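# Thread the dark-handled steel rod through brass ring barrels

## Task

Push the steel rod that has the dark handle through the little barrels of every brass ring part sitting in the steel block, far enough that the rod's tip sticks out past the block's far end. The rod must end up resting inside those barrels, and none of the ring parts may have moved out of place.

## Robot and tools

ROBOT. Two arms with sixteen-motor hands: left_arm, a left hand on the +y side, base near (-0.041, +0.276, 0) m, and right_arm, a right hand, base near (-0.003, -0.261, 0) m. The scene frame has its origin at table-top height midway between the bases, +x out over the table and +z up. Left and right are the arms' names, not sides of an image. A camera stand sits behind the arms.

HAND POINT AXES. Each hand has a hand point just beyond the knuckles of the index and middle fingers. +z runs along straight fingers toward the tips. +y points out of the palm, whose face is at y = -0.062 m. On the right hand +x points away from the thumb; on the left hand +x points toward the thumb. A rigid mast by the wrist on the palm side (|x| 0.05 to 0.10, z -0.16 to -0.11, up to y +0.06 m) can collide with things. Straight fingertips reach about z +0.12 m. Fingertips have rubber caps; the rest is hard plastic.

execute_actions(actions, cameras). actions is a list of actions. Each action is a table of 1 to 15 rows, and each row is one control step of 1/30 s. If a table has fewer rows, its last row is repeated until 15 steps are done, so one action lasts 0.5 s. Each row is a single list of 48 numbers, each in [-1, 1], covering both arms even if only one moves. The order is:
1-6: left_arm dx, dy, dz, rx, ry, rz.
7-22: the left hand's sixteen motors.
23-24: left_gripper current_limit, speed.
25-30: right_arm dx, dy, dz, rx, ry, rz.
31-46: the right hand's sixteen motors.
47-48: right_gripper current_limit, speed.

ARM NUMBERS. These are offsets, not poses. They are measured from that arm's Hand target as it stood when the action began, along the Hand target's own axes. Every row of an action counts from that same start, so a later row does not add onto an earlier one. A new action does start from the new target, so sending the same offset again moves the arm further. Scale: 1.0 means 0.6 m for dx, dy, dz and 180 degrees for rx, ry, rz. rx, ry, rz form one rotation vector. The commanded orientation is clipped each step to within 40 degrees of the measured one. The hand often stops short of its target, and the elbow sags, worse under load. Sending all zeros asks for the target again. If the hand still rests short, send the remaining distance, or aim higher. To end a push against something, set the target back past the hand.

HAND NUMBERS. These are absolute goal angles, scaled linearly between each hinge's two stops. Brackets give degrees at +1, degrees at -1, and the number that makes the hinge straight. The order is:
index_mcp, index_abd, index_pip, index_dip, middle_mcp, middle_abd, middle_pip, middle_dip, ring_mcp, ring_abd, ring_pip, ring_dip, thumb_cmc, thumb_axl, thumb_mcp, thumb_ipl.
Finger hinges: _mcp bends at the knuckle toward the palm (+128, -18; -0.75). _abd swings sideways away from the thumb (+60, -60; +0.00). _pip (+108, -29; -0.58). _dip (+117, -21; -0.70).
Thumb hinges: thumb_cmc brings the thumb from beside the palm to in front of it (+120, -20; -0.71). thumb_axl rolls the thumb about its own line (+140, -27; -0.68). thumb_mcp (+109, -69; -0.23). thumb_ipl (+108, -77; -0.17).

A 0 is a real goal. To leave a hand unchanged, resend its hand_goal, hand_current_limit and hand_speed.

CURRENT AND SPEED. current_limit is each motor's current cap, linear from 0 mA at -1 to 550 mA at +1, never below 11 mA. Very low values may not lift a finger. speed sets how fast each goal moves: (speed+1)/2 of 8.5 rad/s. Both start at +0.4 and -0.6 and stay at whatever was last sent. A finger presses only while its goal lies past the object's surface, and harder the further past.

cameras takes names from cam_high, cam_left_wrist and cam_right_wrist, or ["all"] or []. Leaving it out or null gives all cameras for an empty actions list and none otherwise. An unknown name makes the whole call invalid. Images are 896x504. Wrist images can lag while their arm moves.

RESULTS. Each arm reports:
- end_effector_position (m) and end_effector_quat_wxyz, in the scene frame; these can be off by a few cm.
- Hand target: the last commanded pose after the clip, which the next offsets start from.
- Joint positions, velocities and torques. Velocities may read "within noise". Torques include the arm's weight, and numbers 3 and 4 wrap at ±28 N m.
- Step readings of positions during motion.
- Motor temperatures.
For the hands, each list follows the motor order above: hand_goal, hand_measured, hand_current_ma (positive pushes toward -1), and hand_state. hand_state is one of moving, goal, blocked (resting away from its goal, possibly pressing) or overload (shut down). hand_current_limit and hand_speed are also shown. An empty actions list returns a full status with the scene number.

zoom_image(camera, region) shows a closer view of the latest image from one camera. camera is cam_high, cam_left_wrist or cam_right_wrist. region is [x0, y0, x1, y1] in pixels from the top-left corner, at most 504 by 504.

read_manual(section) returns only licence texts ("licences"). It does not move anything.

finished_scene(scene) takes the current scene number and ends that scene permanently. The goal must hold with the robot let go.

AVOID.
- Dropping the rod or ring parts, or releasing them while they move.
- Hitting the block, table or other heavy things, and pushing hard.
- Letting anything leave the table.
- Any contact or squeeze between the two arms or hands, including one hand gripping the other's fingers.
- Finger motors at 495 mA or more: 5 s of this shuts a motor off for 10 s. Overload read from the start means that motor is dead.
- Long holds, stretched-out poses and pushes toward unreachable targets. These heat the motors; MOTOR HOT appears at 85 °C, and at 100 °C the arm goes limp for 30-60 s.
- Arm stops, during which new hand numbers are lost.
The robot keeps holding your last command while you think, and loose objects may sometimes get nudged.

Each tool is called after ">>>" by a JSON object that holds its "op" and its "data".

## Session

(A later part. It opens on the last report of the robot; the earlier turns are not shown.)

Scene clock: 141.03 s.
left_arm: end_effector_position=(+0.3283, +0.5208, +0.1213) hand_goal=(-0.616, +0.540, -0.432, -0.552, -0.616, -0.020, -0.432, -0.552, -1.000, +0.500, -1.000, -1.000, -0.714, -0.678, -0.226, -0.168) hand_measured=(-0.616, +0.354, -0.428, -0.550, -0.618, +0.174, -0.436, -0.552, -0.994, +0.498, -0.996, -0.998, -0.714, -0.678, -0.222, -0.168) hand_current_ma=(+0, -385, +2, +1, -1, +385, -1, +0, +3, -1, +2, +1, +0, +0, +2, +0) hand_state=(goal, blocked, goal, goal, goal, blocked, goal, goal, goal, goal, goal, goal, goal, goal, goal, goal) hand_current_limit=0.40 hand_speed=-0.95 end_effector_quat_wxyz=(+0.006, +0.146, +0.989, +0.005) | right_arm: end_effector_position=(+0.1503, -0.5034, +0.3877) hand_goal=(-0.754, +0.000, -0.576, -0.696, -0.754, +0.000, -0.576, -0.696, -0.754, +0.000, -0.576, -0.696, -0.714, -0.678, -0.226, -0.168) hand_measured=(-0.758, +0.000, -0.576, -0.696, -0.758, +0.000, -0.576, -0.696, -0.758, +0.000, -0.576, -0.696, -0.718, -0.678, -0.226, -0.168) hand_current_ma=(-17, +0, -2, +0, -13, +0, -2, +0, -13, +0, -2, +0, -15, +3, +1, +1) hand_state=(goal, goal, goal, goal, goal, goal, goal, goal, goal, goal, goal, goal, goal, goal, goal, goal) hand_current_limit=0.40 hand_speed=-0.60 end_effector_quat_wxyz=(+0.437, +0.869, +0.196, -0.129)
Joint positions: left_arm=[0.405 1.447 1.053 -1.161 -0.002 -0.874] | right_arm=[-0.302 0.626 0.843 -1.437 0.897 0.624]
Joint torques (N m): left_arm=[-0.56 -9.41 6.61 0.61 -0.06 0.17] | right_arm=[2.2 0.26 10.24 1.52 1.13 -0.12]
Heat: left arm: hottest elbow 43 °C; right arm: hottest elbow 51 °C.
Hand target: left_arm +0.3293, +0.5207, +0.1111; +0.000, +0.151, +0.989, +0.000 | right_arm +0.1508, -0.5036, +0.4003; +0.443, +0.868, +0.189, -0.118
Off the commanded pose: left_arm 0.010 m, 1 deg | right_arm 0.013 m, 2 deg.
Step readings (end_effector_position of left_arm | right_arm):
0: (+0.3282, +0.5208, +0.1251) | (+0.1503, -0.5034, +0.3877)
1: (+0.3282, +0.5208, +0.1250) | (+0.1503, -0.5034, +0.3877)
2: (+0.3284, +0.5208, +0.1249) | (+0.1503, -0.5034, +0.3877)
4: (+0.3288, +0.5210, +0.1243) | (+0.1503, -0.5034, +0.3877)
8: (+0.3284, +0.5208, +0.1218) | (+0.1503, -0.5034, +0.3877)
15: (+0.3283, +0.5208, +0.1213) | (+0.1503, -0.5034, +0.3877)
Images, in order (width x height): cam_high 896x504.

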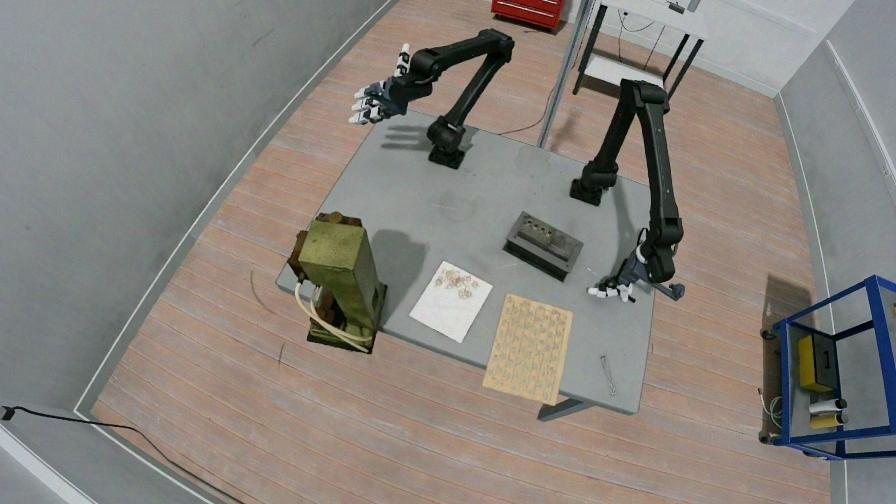

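>>> {"op": "execute_actions", "data": {"actions": [[[0,0,0.008,0,0,0,-0.616,0.54,-0.431,-0.551,-0.616,-0.02,-0.431,-0.551,-1,0.5,-1,-1,-0.714,-0.678,-0.226,-0.168,0.4,-0.95,0,0,0,0,0,0,-0.754,0,-0.576,-0.696,-0.754,0,-0.576,-0.696,-0.754,0,-0.576,-0.696,-0.714,-0.678,-0.226,-0.168,0.4,-0.6]]]}}

>>> {"op": "execute_actions", "data": {"actions": [[[0,0,0.008,0,0,0,-0.616,0.54,-0.431,-0.551,-0.616,-0.02,-0.431,-0.551,-1,0.5,-1,-1,-0.714,-0.678,-0.226,-0.168,0.4,-0.95,0,0,0,0,0,0,-0.754,0,-0.576,-0.696,-0.754,0,-0.576,-0.696,-0.754,0,-0.576,-0.696,-0.714,-0.678,-0.226,-0.168,0.4,-0.6]]], "cameras": ["cam_left_wrist"]}}

>>> {"op": "zoom_image", "data": {"camera": "cam_left_wrist", "region": [400, 0, 700, 240]}}

Scene clock: 142.40 s.
left_arm: end_effector_position=(+0.3283, +0.5208, +0.1208) hand_goal=(-0.616, +0.540, -0.432, -0.552, -0.616, -0.020, -0.432, -0.552, -1.000, +0.500, -1.000, -1.000, -0.714, -0.678, -0.226, -0.168) hand_measured=(-0.616, +0.354, -0.428, -0.550, -0.618, +0.174, -0.436, -0.552, -0.994, +0.498, -0.996, -0.998, -0.714, -0.678, -0.222, -0.168) hand_current_ma=(+0, -385, +2, +1, -1, +385, -1, +0, +3, -1, +2, +1, +0, +0, +2, +0) hand_state=(goal, blocked, goal, goal, goal, blocked, goal, goal, goal, goal, goal, goal, goal, goal, goal, goal) hand_current_limit=0.40 hand_speed=-0.95 end_effector_quat_wxyz=(+0.006, +0.146, +0.989, +0.005) | right_arm: end_effector_position=(+0.1503, -0.5034, +0.3877) hand_goal=(-0.754, +0.000, -0.576, -0.696, -0.754, +0.000, -0.576, -0.696, -0.754, +0.000, -0.576, -0.696, -0.714, -0.678, -0.226, -0.168) hand_measured=(-0.758, +0.000, -0.576, -0.696, -0.758, +0.000, -0.576, -0.696, -0.758, +0.000, -0.576, -0.696, -0.718, -0.678, -0.226, -0.168) hand_current_ma=(-17, +0, -2, +0, -13, +0, -2, +0, -13, +0, -2, +0, -15, +3, +1, +1) hand_state=(goal, goal, goal, goal, goal, goal, goal, goal, goal, goal, goal, goal, goal, goal, goal, goal) hand_current_limit=0.40 hand_speed=-0.60 end_effector_quat_wxyz=(+0.437, +0.869, +0.196, -0.129)
Joint positions: left_arm=[0.405 1.447 1.051 -1.159 -0.002 -0.874] | right_arm=[-0.302 0.626 0.843 -1.437 0.897 0.624]
Joint torques (N m): left_arm=[-0.91 -8.59 6.02 1.06 -0.08 0.18] | right_arm=[2.32 0.32 10.26 1.4 1.11 -0.04]
Heat: left arm: hottest elbow 43 °C; right arm: hottest elbow 51 °C.
Hand target: left_arm +0.3293, +0.5207, +0.1063; +0.000, +0.151, +0.989, +0.000 | right_arm +0.1508, -0.5036, +0.4003; +0.443, +0.868, +0.189, -0.118
Off the commanded pose: left_arm 0.015 m, 1 deg | right_arm 0.013 m, 2 deg.
Step readings (end_effector_position of left_arm | right_arm):
0: (+0.3283, +0.5208, +0.1213) | (+0.1503, -0.5034, +0.3877)
1: (+0.3283, +0.5208, +0.1213) | (+0.1503, -0.5034, +0.3877)
2: (+0.3284, +0.5208, +0.1213) | (+0.1503, -0.5034, +0.3877)
4: (+0.3283, +0.5208, +0.1209) | (+0.1503, -0.5034, +0.3877)
8: (+0.3282, +0.5208, +0.1208) | (+0.1503, -0.5034, +0.3877)
15: (+0.3283, +0.5208, +0.1208) | (+0.1503, -0.5034, +0.3877)

Scene clock: 143.10 s.
left_arm: end_effector_position=(+0.3278, +0.5206, +0.1198) hand_goal=(-0.616, +0.540, -0.432, -0.552, -0.616, -0.020, -0.432, -0.552, -1.000, +0.500, -1.000, -1.000, -0.714, -0.678, -0.226, -0.168) hand_measured=(-0.616, +0.354, -0.426, -0.550, -0.618, +0.174, -0.432, -0.550, -0.994, +0.498, -0.996, -0.998, -0.714, -0.678, -0.222, -0.168) hand_current_ma=(+0, -385, +2, +1, -1, +385, +0, +0, +3, -1, +2, +1, +0, +0, +2, +0) hand_state=(goal, blocked, goal, goal, goal, blocked, goal, goal, goal, goal, goal, goal, goal, goal, goal, goal) hand_current_limit=0.40 hand_speed=-0.95 end_effector_quat_wxyz=(+0.006, +0.146, +0.989, +0.005) | right_arm: end_effector_position=(+0.1503, -0.5034, +0.3877) hand_goal=(-0.754, +0.000, -0.576, -0.696, -0.754, +0.000, -0.576, -0.696, -0.754, +0.000, -0.576, -0.696, -0.714, -0.678, -0.226, -0.168) hand_measured=(-0.758, +0.000, -0.576, -0.696, -0.758, +0.000, -0.576, -0.696, -0.758, +0.000, -0.576, -0.696, -0.718, -0.678, -0.226, -0.168) hand_current_ma=(-17, +0, -2, +0, -13, +0, -2, +0, -13, +0, -2, +0, -15, +3, +1, +1) hand_state=(goal, goal, goal, goal, goal, goal, goal, goal, goal, goal, goal, goal, goal, goal, goal, goal) hand_current_limit=0.40 hand_speed=-0.60 end_effector_quat_wxyz=(+0.437, +0.869, +0.196, -0.129)
Joint positions: left_arm=[0.405 1.447 1.049 -1.157 -0.002 -0.874] | right_arm=[-0.302 0.626 0.843 -1.437 0.897 0.624]
Joint torques (N m): left_arm=[-1.55 -8.35 5.76 1.35 -0.01 0.2] | right_arm=[2.73 -0.26 10.43 1.42 1.13 -0.09]
Heat: left arm: hottest elbow 43 °C; right arm: hottest elbow 51 °C.
Hand target: left_arm +0.3292, +0.5206, +0.1014; +0.000, +0.151, +0.989, +0.000 | right_arm +0.1508, -0.5036, +0.4003; +0.443, +0.868, +0.189, -0.118
Off the commanded pose: left_arm 0.018 m, 1 deg | right_arm 0.013 m, 2 deg.
Step readings (end_effector_position of left_arm | right_arm):
0: (+0.3283, +0.5208, +0.1208) | (+0.1503, -0.5034, +0.3877)
1: (+0.3283, +0.5208, +0.1208) | (+0.1503, -0.5034, +0.3877)
2: (+0.3282, +0.5208, +0.1205) | (+0.1503, -0.5034, +0.3877)
4: (+0.3281, +0.5207, +0.1203) | (+0.1503, -0.5034, +0.3877)
8: (+0.3280, +0.5207, +0.1200) | (+0.1503, -0.5034, +0.3877)
15: (+0.3278, +0.5206, +0.1198) | (+0.1503, -0.5034, +0.3877)
camera_calibration:
cam_left_wrist: T_world_to_cam=[[0.577582, -0.814557, -0.0538149, 0.215328], [-0.54452, -0.433542, 0.718011, 0.266524], [-0.608192, -0.385407, -0.693948, 0.608228], [0, 0, 0, 1]] pos_world=[0.390677, 0.525361, 0.242299]
Images, in order (width x height): cam_left_wrist 896x504.

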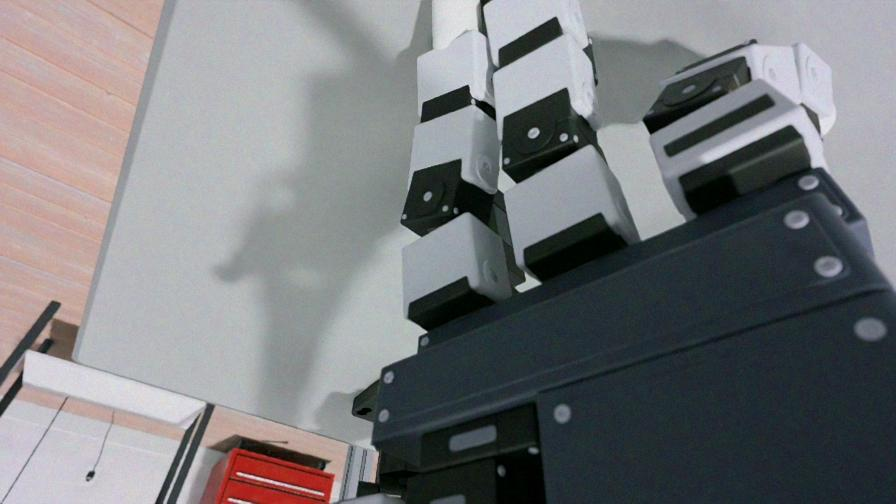

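Scaled by 1.680 from the camera's 896x504 image, which has a finer 1280x720 frame.

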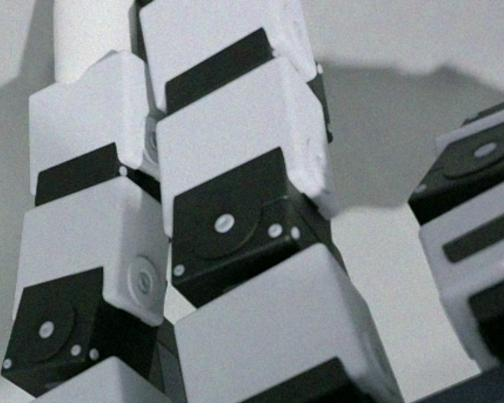

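>>> {"op": "execute_actions", "data": {"actions": [[[0,0,-0.012,0,0,0,-0.616,0.16,-0.431,-0.551,-0.616,0.34,-0.431,-0.551,-1,0.5,-1,-1,-0.714,-0.678,-0.226,-0.168,0.4,-0.96,0,0,0,0,0,0,-0.754,0,-0.576,-0.696,-0.754,0,-0.576,-0.696,-0.754,0,-0.576,-0.696,-0.714,-0.678,-0.226,-0.168,0.4,-0.6]],[[0,0,0,0,0,0,-0.616,0.0,-0.431,-0.551,-0.616,0.34,-0.431,-0.551,-1,0.5,-1,-1,-0.714,-0.678,-0.226,-0.168,0.4,-0.93,0,0,0,0,0,0,-0.754,0,-0.576,-0.696,-0.754,0,-0.576,-0.696,-0.754,0,-0.576,-0.696,-0.714,-0.678,-0.226,-0.168,0.4,-0.6]]]}}

>>> {"op": "execute_actions", "data": {"actions": [[[0,0,-0.02,0,0,0,-0.616,-0.06,-0.431,-0.551,-0.616,0.34,-0.431,-0.551,-1,0.5,-1,-1,-0.714,-0.678,-0.226,-0.168,0.4,-0.93,0,0,0,0,0,0,-0.754,0,-0.576,-0.696,-0.754,0,-0.576,-0.696,-0.754,0,-0.576,-0.696,-0.714,-0.678,-0.226,-0.168,0.4,-0.6]]], "cameras": ["cam_left_wrist", "cam_high"]}}

>>> {"op": "zoom_image", "data": {"camera": "cam_left_wrist", "region": [400, 0, 700, 240]}}

>>> {"op": "zoom_image", "data": {"camera": "cam_high", "region": [570, 230, 660, 294]}}

Scene clock: 146.33 s.
left_arm: end_effector_position=(+0.3319, +0.5179, +0.1193) hand_goal=(-0.616, +0.000, -0.432, -0.552, -0.616, +0.340, -0.432, -0.552, -1.000, +0.500, -1.000, -1.000, -0.714, -0.678, -0.226, -0.168) hand_measured=(-0.612, +0.116, -0.424, -0.546, -0.618, +0.334, -0.430, -0.550, -0.994, +0.498, -0.996, -0.998, -0.714, -0.678, -0.222, -0.168) hand_current_ma=(+1, +246, +5, +3, -1, -2, +1, +1, +3, -1, +2, +1, +0, +0, +2, +0) hand_state=(goal, blocked, goal, goal, goal, goal, goal, goal, goal, goal, goal, goal, goal, goal, goal, goal) hand_current_limit=0.40 hand_speed=-0.93 end_effector_quat_wxyz=(+0.012, +0.150, +0.989, +0.003) | right_arm: end_effector_position=(+0.1503, -0.5034, +0.3877) hand_goal=(-0.754, +0.000, -0.576, -0.696, -0.754, +0.000, -0.576, -0.696, -0.754, +0.000, -0.576, -0.696, -0.714, -0.678, -0.226, -0.168) hand_measured=(-0.758, +0.000, -0.576, -0.696, -0.758, +0.000, -0.576, -0.696, -0.758, +0.000, -0.576, -0.696, -0.718, -0.678, -0.226, -0.168) hand_current_ma=(-17, +0, -2, +0, -13, +0, -2, +0, -13, +0, -2, +0, -15, +3, +1, +1) hand_state=(goal, goal, goal, goal, goal, goal, goal, goal, goal, goal, goal, goal, goal, goal, goal, goal) hand_current_limit=0.40 hand_speed=-0.60 end_effector_quat_wxyz=(+0.437, +0.869, +0.196, -0.129)
Joint positions: left_arm=[0.4 1.447 1.049 -1.149 0.007 -0.871] | right_arm=[-0.302 0.626 0.843 -1.437 0.897 0.624]
Joint torques (N m): left_arm=[-0.56 -9.29 6.57 0.57 -0.44 0.16] | right_arm=[2.84 -1.79 10.3 1.42 1.13 -0.07]
Heat: left arm: hottest elbow 42 °C; right arm: hottest elbow 52 °C.
Hand target: left_arm +0.3293, +0.5206, +0.1087; +0.000, +0.151, +0.988, +0.000 | right_arm +0.1508, -0.5036, +0.4003; +0.443, +0.868, +0.189, -0.118
Off the commanded pose: left_arm 0.011 m, 1 deg | right_arm 0.013 m, 2 deg.
Step readings (end_effector_position of left_arm | right_arm):
0: (+0.3278, +0.5206, +0.1198) | (+0.1503, -0.5034, +0.3877)
1: (+0.3278, +0.5206, +0.1198) | (+0.1503, -0.5034, +0.3877)
2: (+0.3278, +0.5206, +0.1198) | (+0.1503, -0.5034, +0.3877)
4: (+0.3278, +0.5206, +0.1198) | (+0.1503, -0.5034, +0.3877)
8: (+0.3279, +0.5206, +0.1200) | (+0.1503, -0.5034, +0.3877)
15: (+0.3279, +0.5206, +0.1200) | (+0.1503, -0.5034, +0.3877)
16: (+0.3279, +0.5206, +0.1200) | (+0.1503, -0.5034, +0.3877)
17: (+0.3279, +0.5206, +0.1200) | (+0.1503, -0.5034, +0.3877)
19: (+0.3279, +0.5205, +0.1200) | (+0.1503, -0.5034, +0.3877)
23: (+0.3279, +0.5205, +0.1200) | (+0.1503, -0.5034, +0.3877)
30: (+0.3279, +0.5205, +0.1199) | (+0.1503, -0.5034, +0.3877)

Scene clock: 147.07 s.
left_arm: end_effector_position=(+0.3273, +0.5171, +0.1201) hand_goal=(-0.616, -0.060, -0.432, -0.552, -0.616, +0.340, -0.432, -0.552, -1.000, +0.500, -1.000, -1.000, -0.714, -0.678, -0.226, -0.168) hand_measured=(-0.606, -0.046, -0.424, -0.546, -0.618, +0.334, -0.430, -0.550, -0.994, +0.498, -0.996, -0.998, -0.714, -0.678, -0.222, -0.168) hand_current_ma=(+7, +8, +5, +3, -1, -2, +1, +1, +3, -1, +2, +1, +0, +0, +2, +0) hand_state=(goal, goal, goal, goal, goal, goal, goal, goal, goal, goal, goal, goal, goal, goal, goal, goal) hand_current_limit=0.40 hand_speed=-0.93 end_effector_quat_wxyz=(+0.003, +0.152, +0.988, +0.001) | right_arm: end_effector_position=(+0.1503, -0.5034, +0.3877) hand_goal=(-0.754, +0.000, -0.576, -0.696, -0.754, +0.000, -0.576, -0.696, -0.754, +0.000, -0.576, -0.696, -0.714, -0.678, -0.226, -0.168) hand_measured=(-0.758, +0.000, -0.576, -0.696, -0.758, +0.000, -0.576, -0.696, -0.758, +0.000, -0.576, -0.696, -0.718, -0.678, -0.226, -0.168) hand_current_ma=(-17, +0, -2, +0, -13, +0, -2, +0, -13, +0, -2, +0, -15, +3, +1, +1) hand_state=(goal, goal, goal, goal, goal, goal, goal, goal, goal, goal, goal, goal, goal, goal, goal, goal) hand_current_limit=0.40 hand_speed=-0.60 end_effector_quat_wxyz=(+0.437, +0.869, +0.196, -0.129)
Joint positions: left_arm=[0.4 1.445 1.049 -1.169 0.001 -0.868] | right_arm=[-0.302 0.626 0.843 -1.437 0.897 0.624]
Joint torques (N m): left_arm=[-1.03 -10.05 7.98 0.13 -0.17 0.14] | right_arm=[1.85 -0.26 10.35 1.39 1.16 -0.05]
Heat: left arm: hottest elbow 42 °C; right arm: hottest elbow 52 °C.
Hand target: left_arm +0.3292, +0.5206, +0.1206; +0.000, +0.151, +0.988, +0.000 | right_arm +0.1508, -0.5036, +0.4003; +0.443, +0.868, +0.189, -0.118
Off the commanded pose: left_arm 0.004 m, 0 deg | right_arm 0.013 m, 2 deg.
Step readings (end_effector_position of left_arm | right_arm):
0: (+0.3319, +0.5179, +0.1193) | (+0.1503, -0.5034, +0.3877)
1: (+0.3319, +0.5179, +0.1193) | (+0.1503, -0.5034, +0.3877)
2: (+0.3320, +0.5178, +0.1194) | (+0.1503, -0.5034, +0.3877)
4: (+0.3315, +0.5172, +0.1198) | (+0.1503, -0.5034, +0.3877)
8: (+0.3301, +0.5176, +0.1202) | (+0.1503, -0.5034, +0.3877)
15: (+0.3277, +0.5172, +0.1201) | (+0.1503, -0.5034, +0.3877)
camera_calibration:
cam_left_wrist: T_world_to_cam=[[0.568112, -0.821243, -0.0529902, 0.219225], [-0.543736, -0.422915, 0.72491, 0.257935], [-0.617738, -0.383018, -0.686802, 0.607689], [0, 0, 0, 1]] pos_world=[0.391097, 0.521877, 0.241999]
Images, in order (width x height): cam_high 896x504, cam_left_wrist 896x504.

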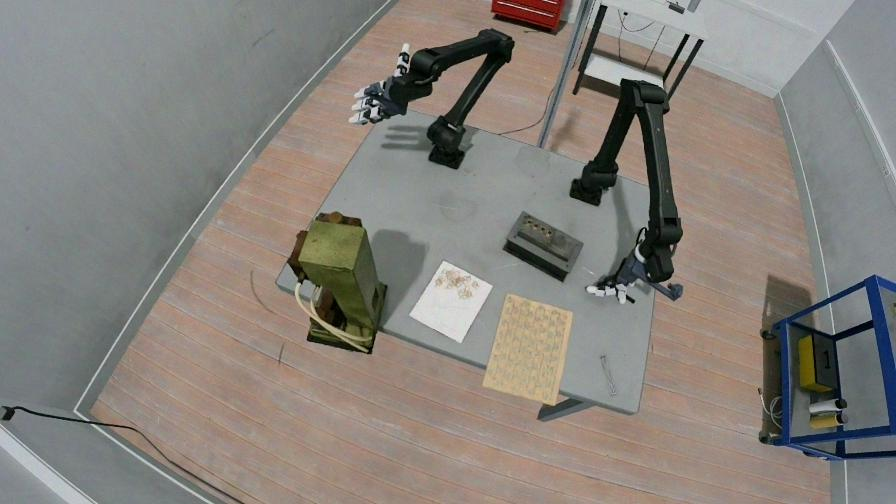

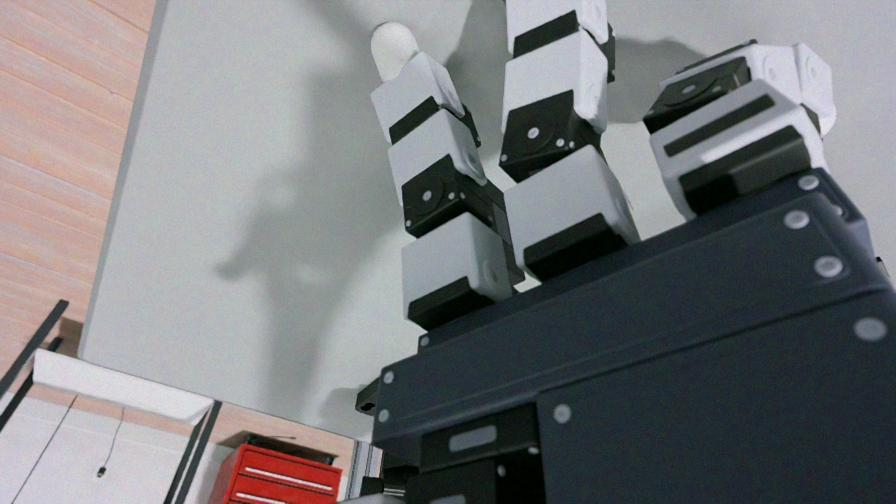

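Scaled by 1.680 from the camera's 896x504 image, which has a finer 1280x720 frame.

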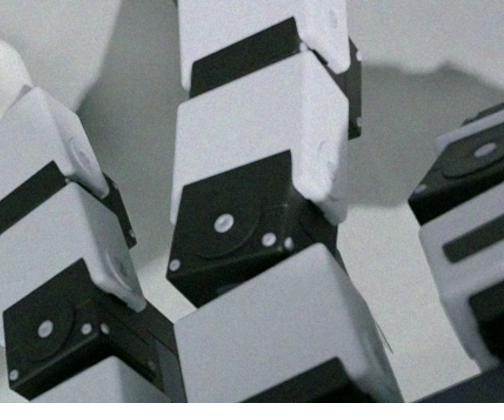

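Scaled by 5.600 from the camera's 896x504 image, which has a finer 1280x720 frame.

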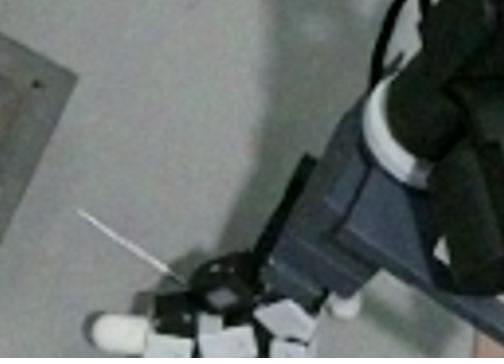

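>>> {"op": "execute_actions", "data": {"actions": [[[0,0,-0.035,0,0,0,-0.616,-0.06,-0.431,-0.551,-0.616,0.34,-0.431,-0.551,-1,0.5,-1,-1,-0.714,-0.678,-0.226,-0.168,0.4,-0.93,0,0,0,0,0,0,-0.754,0,-0.576,-0.696,-0.754,0,-0.576,-0.696,-0.754,0,-0.576,-0.696,-0.714,-0.678,-0.226,-0.168,0.4,-0.6]],[[-0.0486,0.0088,0,0,0,0.0517,-0.616,-0.06,-0.431,-0.551,-0.616,0.34,-0.431,-0.551,-1,0.5,-1,-1,-0.714,-0.678,-0.226,-0.168,0.4,-0.93,0,0,0,0,0,0,-0.754,0,-0.576,-0.696,-0.754,0,-0.576,-0.696,-0.754,0,-0.576,-0.696,-0.714,-0.678,-0.226,-0.168,0.4,-0.6]],[[0,0,0,0,0,0,-0.616,-0.06,-0.431,-0.551,-0.616,0.2,-0.431,-0.551,-1,0.5,-1,-1,-0.714,-0.678,-0.226,-0.168,0.4,-0.93,0,0,0,0,0,0,-0.754,0,-0.576,-0.696,-0.754,0,-0.576,-0.696,-0.754,0,-0.576,-0.696,-0.714,-0.678,-0.226,-0.168,0.4,-0.6]]], "cameras": ["cam_left_wrist", "cam_high"]}}

>>> {"op": "zoom_image", "data": {"camera": "cam_left_wrist", "region": [400, 0, 700, 240]}}

>>> {"op": "zoom_image", "data": {"camera": "cam_high", "region": [570, 230, 660, 294]}}

Scene clock: 151.47 s.
left_arm: end_effector_position=(+0.3436, +0.5143, +0.1339) hand_goal=(-0.616, -0.060, -0.432, -0.552, -0.616, +0.200, -0.432, -0.552, -1.000, +0.500, -1.000, -1.000, -0.714, -0.678, -0.226, -0.168) hand_measured=(-0.614, -0.056, -0.430, -0.550, -0.618, +0.202, -0.430, -0.550, -0.994, +0.498, -0.996, -0.998, -0.714, -0.678, -0.222, -0.168) hand_current_ma=(+0, +1, +0, +1, -1, +1, +1, +1, +3, -1, +2, +1, +0, +0, +2, +0) hand_state=(goal, goal, goal, goal, goal, goal, goal, goal, goal, goal, goal, goal, goal, goal, goal, goal) hand_current_limit=0.40 hand_speed=-0.93 end_effector_quat_wxyz=(-0.006, +0.223, +0.975, -0.003) | right_arm: end_effector_position=(+0.1503, -0.5034, +0.3877) hand_goal=(-0.754, +0.000, -0.576, -0.696, -0.754, +0.000, -0.576, -0.696, -0.754, +0.000, -0.576, -0.696, -0.714, -0.678, -0.226, -0.168) hand_measured=(-0.758, +0.000, -0.576, -0.696, -0.758, +0.000, -0.576, -0.696, -0.758, +0.000, -0.576, -0.696, -0.718, -0.678, -0.226, -0.168) hand_current_ma=(-17, +0, -2, +0, -13, +0, -2, +0, -13, +0, -2, +0, -15, +3, +1, +1) hand_state=(goal, goal, goal, goal, goal, goal, goal, goal, goal, goal, goal, goal, goal, goal, goal, goal) hand_current_limit=0.40 hand_speed=-0.60 end_effector_quat_wxyz=(+0.437, +0.869, +0.196, -0.129)
Joint positions: left_arm=[0.392 1.45 1.095 -1.229 -0.003 -0.731] | right_arm=[-0.302 0.626 0.843 -1.437 0.897 0.624]
Joint torques (N m): left_arm=[-1.14 -9.76 10.03 -0.05 -0.02 0.15] | right_arm=[2.26 -0.32 10.37 1.57 1.08 -0.03]
Heat: left arm: hottest elbow 42 °C; right arm: hottest elbow 52 °C.
Hand target: left_arm +0.3588, +0.5169, +0.1418; +0.000, +0.231, +0.973, +0.000 | right_arm +0.1508, -0.5036, +0.4003; +0.443, +0.868, +0.189, -0.118
Off the commanded pose: left_arm 0.017 m, 1 deg | right_arm 0.013 m, 2 deg.
Step readings (end_effector_position of left_arm | right_arm):
0: (+0.3273, +0.5171, +0.1201) | (+0.1503, -0.5034, +0.3877)
1: (+0.3271, +0.5169, +0.1200) | (+0.1503, -0.5034, +0.3877)
2: (+0.3258, +0.5164, +0.1198) | (+0.1503, -0.5034, +0.3877)
4: (+0.3221, +0.5149, +0.1194) | (+0.1503, -0.5034, +0.3877)
8: (+0.3164, +0.5125, +0.1192) | (+0.1503, -0.5034, +0.3877)
15: (+0.3173, +0.5128, +0.1225) | (+0.1503, -0.5034, +0.3877)
16: (+0.3176, +0.5130, +0.1229) | (+0.1503, -0.5034, +0.3877)
17: (+0.3186, +0.5132, +0.1235) | (+0.1503, -0.5034, +0.3877)
19: (+0.3233, +0.5135, +0.1260) | (+0.1503, -0.5034, +0.3877)
23: (+0.3351, +0.5146, +0.1335) | (+0.1503, -0.5034, +0.3877)
30: (+0.3424, +0.5146, +0.1358) | (+0.1503, -0.5034, +0.3877)
31: (+0.3426, +0.5145, +0.1354) | (+0.1503, -0.5034, +0.3877)
32: (+0.3428, +0.5145, +0.1349) | (+0.1503, -0.5034, +0.3877)
34: (+0.3431, +0.5144, +0.1341) | (+0.1503, -0.5034, +0.3877)
38: (+0.3434, +0.5144, +0.1339) | (+0.1503, -0.5034, +0.3877)
45: (+0.3436, +0.5143, +0.1339) | (+0.1503, -0.5034, +0.3877)
camera_calibration:
cam_left_wrist: T_world_to_cam=[[0.442029, -0.895062, -0.0589379, 0.290512], [-0.584713, -0.337343, 0.737774, 0.224047], [-0.680236, -0.291656, -0.67247, 0.59879], [0, 0, 0, 1]] pos_world=[0.409906, 0.510247, 0.254494]
Images, in order (width x height): cam_high 896x504, cam_left_wrist 896x504.

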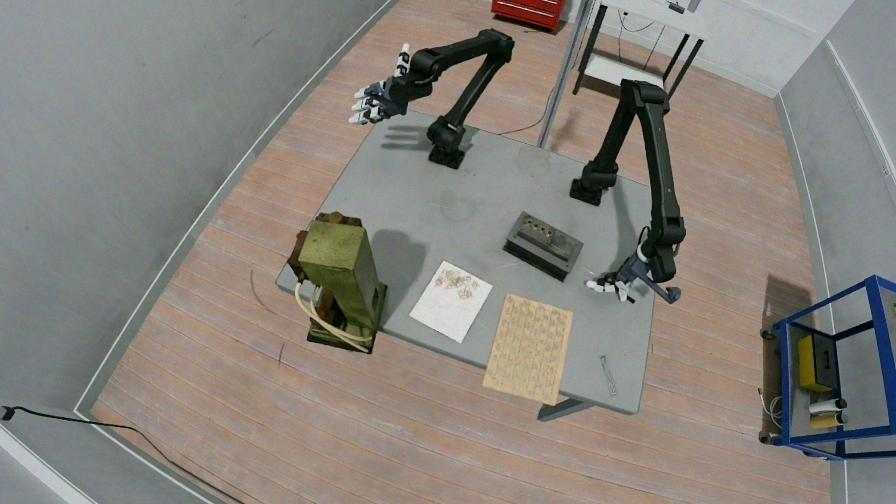

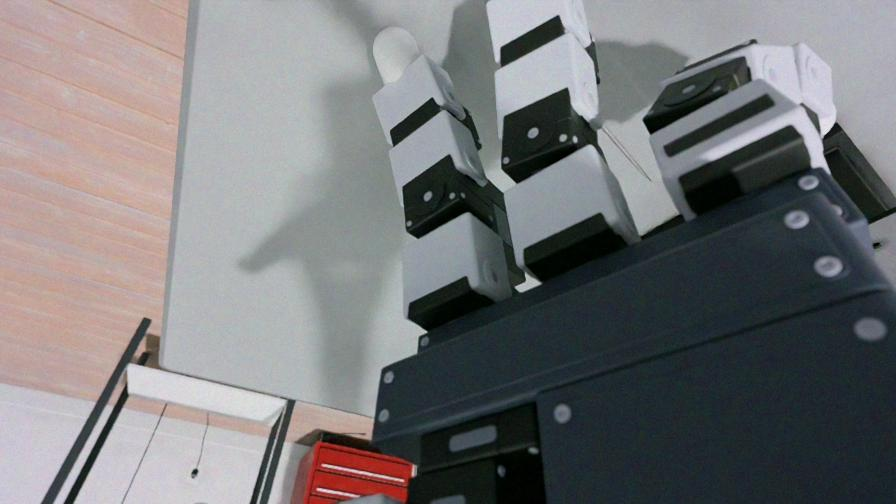

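Scaled by 1.680 from the camera's 896x504 image, which has a finer 1280x720 frame.

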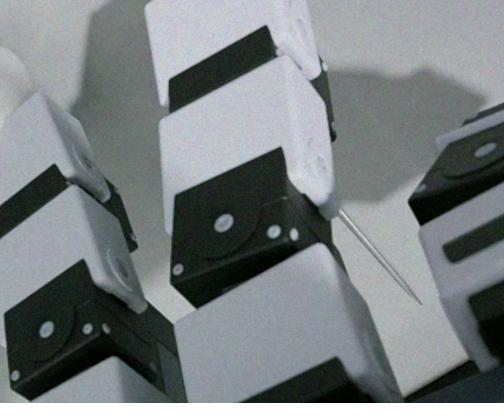

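Scaled by 5.600 from the camera's 896x504 image, which has a finer 1280x720 frame.

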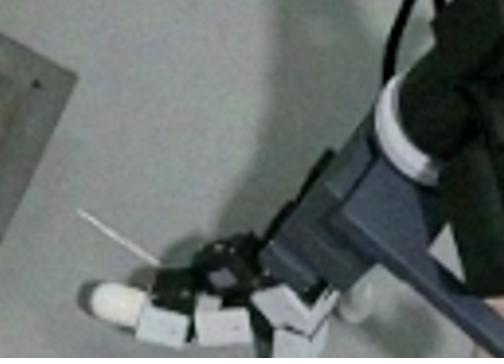

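>>> {"op": "execute_actions", "data": {"actions": [[[-0.0133,0.005,0.02,0,0,0,-0.616,-0.06,-0.431,-0.551,-0.616,0.12,-0.431,-0.551,-1,0.5,-1,-1,-0.714,-0.678,-0.226,-0.168,0.4,-0.93,0,0,0,0,0,0,-0.754,0,-0.576,-0.696,-0.754,0,-0.576,-0.696,-0.754,0,-0.576,-0.696,-0.714,-0.678,-0.226,-0.168,0.4,-0.6]],[[0,0,0.02,0,0,0,-0.616,-0.06,-0.431,-0.551,-0.616,0.1,-0.431,-0.551,-1,0.5,-1,-1,-0.714,-0.678,-0.226,-0.168,0.4,-0.93,0,0,0,0,0,0,-0.754,0,-0.576,-0.696,-0.754,0,-0.576,-0.696,-0.754,0,-0.576,-0.696,-0.714,-0.678,-0.226,-0.168,0.4,-0.6]]], "cameras": ["cam_left_wrist"]}}

>>> {"op": "zoom_image", "data": {"camera": "cam_left_wrist", "region": [400, 0, 700, 240]}}

Scene clock: 153.93 s.
left_arm: end_effector_position=(+0.3528, +0.5132, +0.1225) hand_goal=(-0.616, -0.060, -0.432, -0.552, -0.616, +0.100, -0.432, -0.552, -1.000, +0.500, -1.000, -1.000, -0.714, -0.678, -0.226, -0.168) hand_measured=(-0.614, -0.056, -0.430, -0.550, -0.630, +0.082, -0.434, -0.550, -0.994, +0.498, -0.996, -0.998, -0.714, -0.678, -0.222, -0.168) hand_current_ma=(+0, +1, +0, +1, -12, -12, -1, +0, +3, -1, +2, +1, +0, +0, +2, +0) hand_state=(goal, goal, goal, goal, goal, goal, goal, goal, goal, goal, goal, goal, goal, goal, goal, goal) hand_current_limit=0.40 hand_speed=-0.93 end_effector_quat_wxyz=(-0.007, +0.228, +0.974, -0.004) | right_arm: end_effector_position=(+0.1503, -0.5034, +0.3877) hand_goal=(-0.754, +0.000, -0.576, -0.696, -0.754, +0.000, -0.576, -0.696, -0.754, +0.000, -0.576, -0.696, -0.714, -0.678, -0.226, -0.168) hand_measured=(-0.758, +0.000, -0.576, -0.696, -0.758, +0.000, -0.576, -0.696, -0.758, +0.000, -0.576, -0.696, -0.718, -0.678, -0.226, -0.168) hand_current_ma=(-17, +0, -2, +0, -13, +0, -2, +0, -13, +0, -2, +0, -15, +3, +1, +1) hand_state=(goal, goal, goal, goal, goal, goal, goal, goal, goal, goal, goal, goal, goal, goal, goal, goal) hand_current_limit=0.40 hand_speed=-0.60 end_effector_quat_wxyz=(+0.437, +0.869, +0.196, -0.129)
Joint positions: left_arm=[0.383 1.481 1.097 -1.202 -0.001 -0.731] | right_arm=[-0.302 0.626 0.843 -1.437 0.897 0.624]
Joint torques (N m): left_arm=[-1.67 -9.17 8.23 1.13 -0.09 0.08] | right_arm=[1.73 0.21 10.19 1.61 1.1 -0.07]
Heat: left arm: hottest elbow 42 °C; right arm: hottest elbow 52 °C.
Hand target: left_arm +0.3672, +0.5160, +0.1177; +0.000, +0.231, +0.973, +0.000 | right_arm +0.1508, -0.5036, +0.4003; +0.443, +0.868, +0.189, -0.118
Off the commanded pose: left_arm 0.015 m, 1 deg | right_arm 0.013 m, 2 deg.
Step readings (end_effector_position of left_arm | right_arm):
0: (+0.3436, +0.5143, +0.1339) | (+0.1503, -0.5034, +0.3877)
1: (+0.3436, +0.5143, +0.1337) | (+0.1503, -0.5034, +0.3877)
2: (+0.3436, +0.5143, +0.1334) | (+0.1503, -0.5034, +0.3877)
4: (+0.3443, +0.5141, +0.1311) | (+0.1503, -0.5034, +0.3877)
8: (+0.3474, +0.5131, +0.1238) | (+0.1503, -0.5034, +0.3877)
15: (+0.3494, +0.5125, +0.1222) | (+0.1503, -0.5034, +0.3877)
16: (+0.3495, +0.5125, +0.1222) | (+0.1503, -0.5034, +0.3877)
17: (+0.3501, +0.5127, +0.1221) | (+0.1503, -0.5034, +0.3877)
19: (+0.3513, +0.5131, +0.1222) | (+0.1503, -0.5034, +0.3877)
23: (+0.3525, +0.5131, +0.1224) | (+0.1503, -0.5034, +0.3877)
30: (+0.3528, +0.5132, +0.1225) | (+0.1503, -0.5034, +0.3877)
camera_calibration:
cam_left_wrist: T_world_to_cam=[[0.433751, -0.899217, -0.0571775, 0.289674], [-0.586985, -0.330145, 0.739224, 0.234377], [-0.6836, -0.287077, -0.671028, 0.595637], [0, 0, 0, 1]] pos_world=[0.419106, 0.508852, 0.242995]
Images, in order (width x height): cam_left_wrist 896x504.

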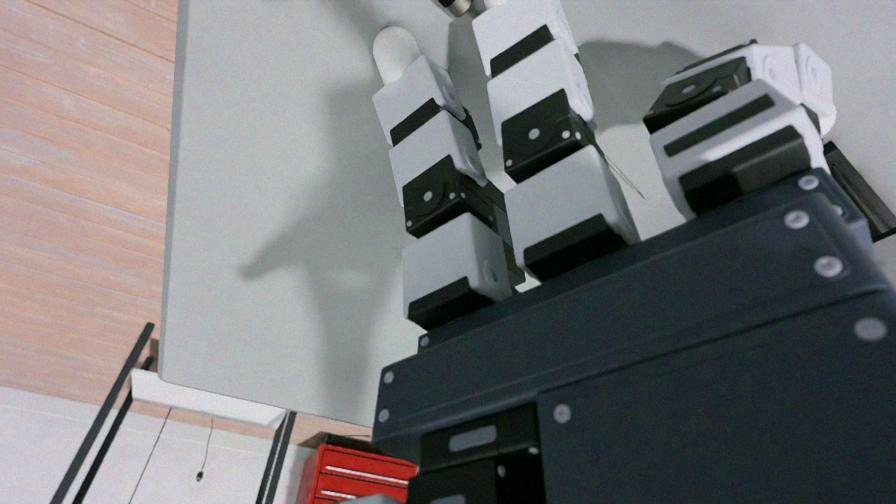

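Scaled by 1.680 from the camera's 896x504 image, which has a finer 1280x720 frame.

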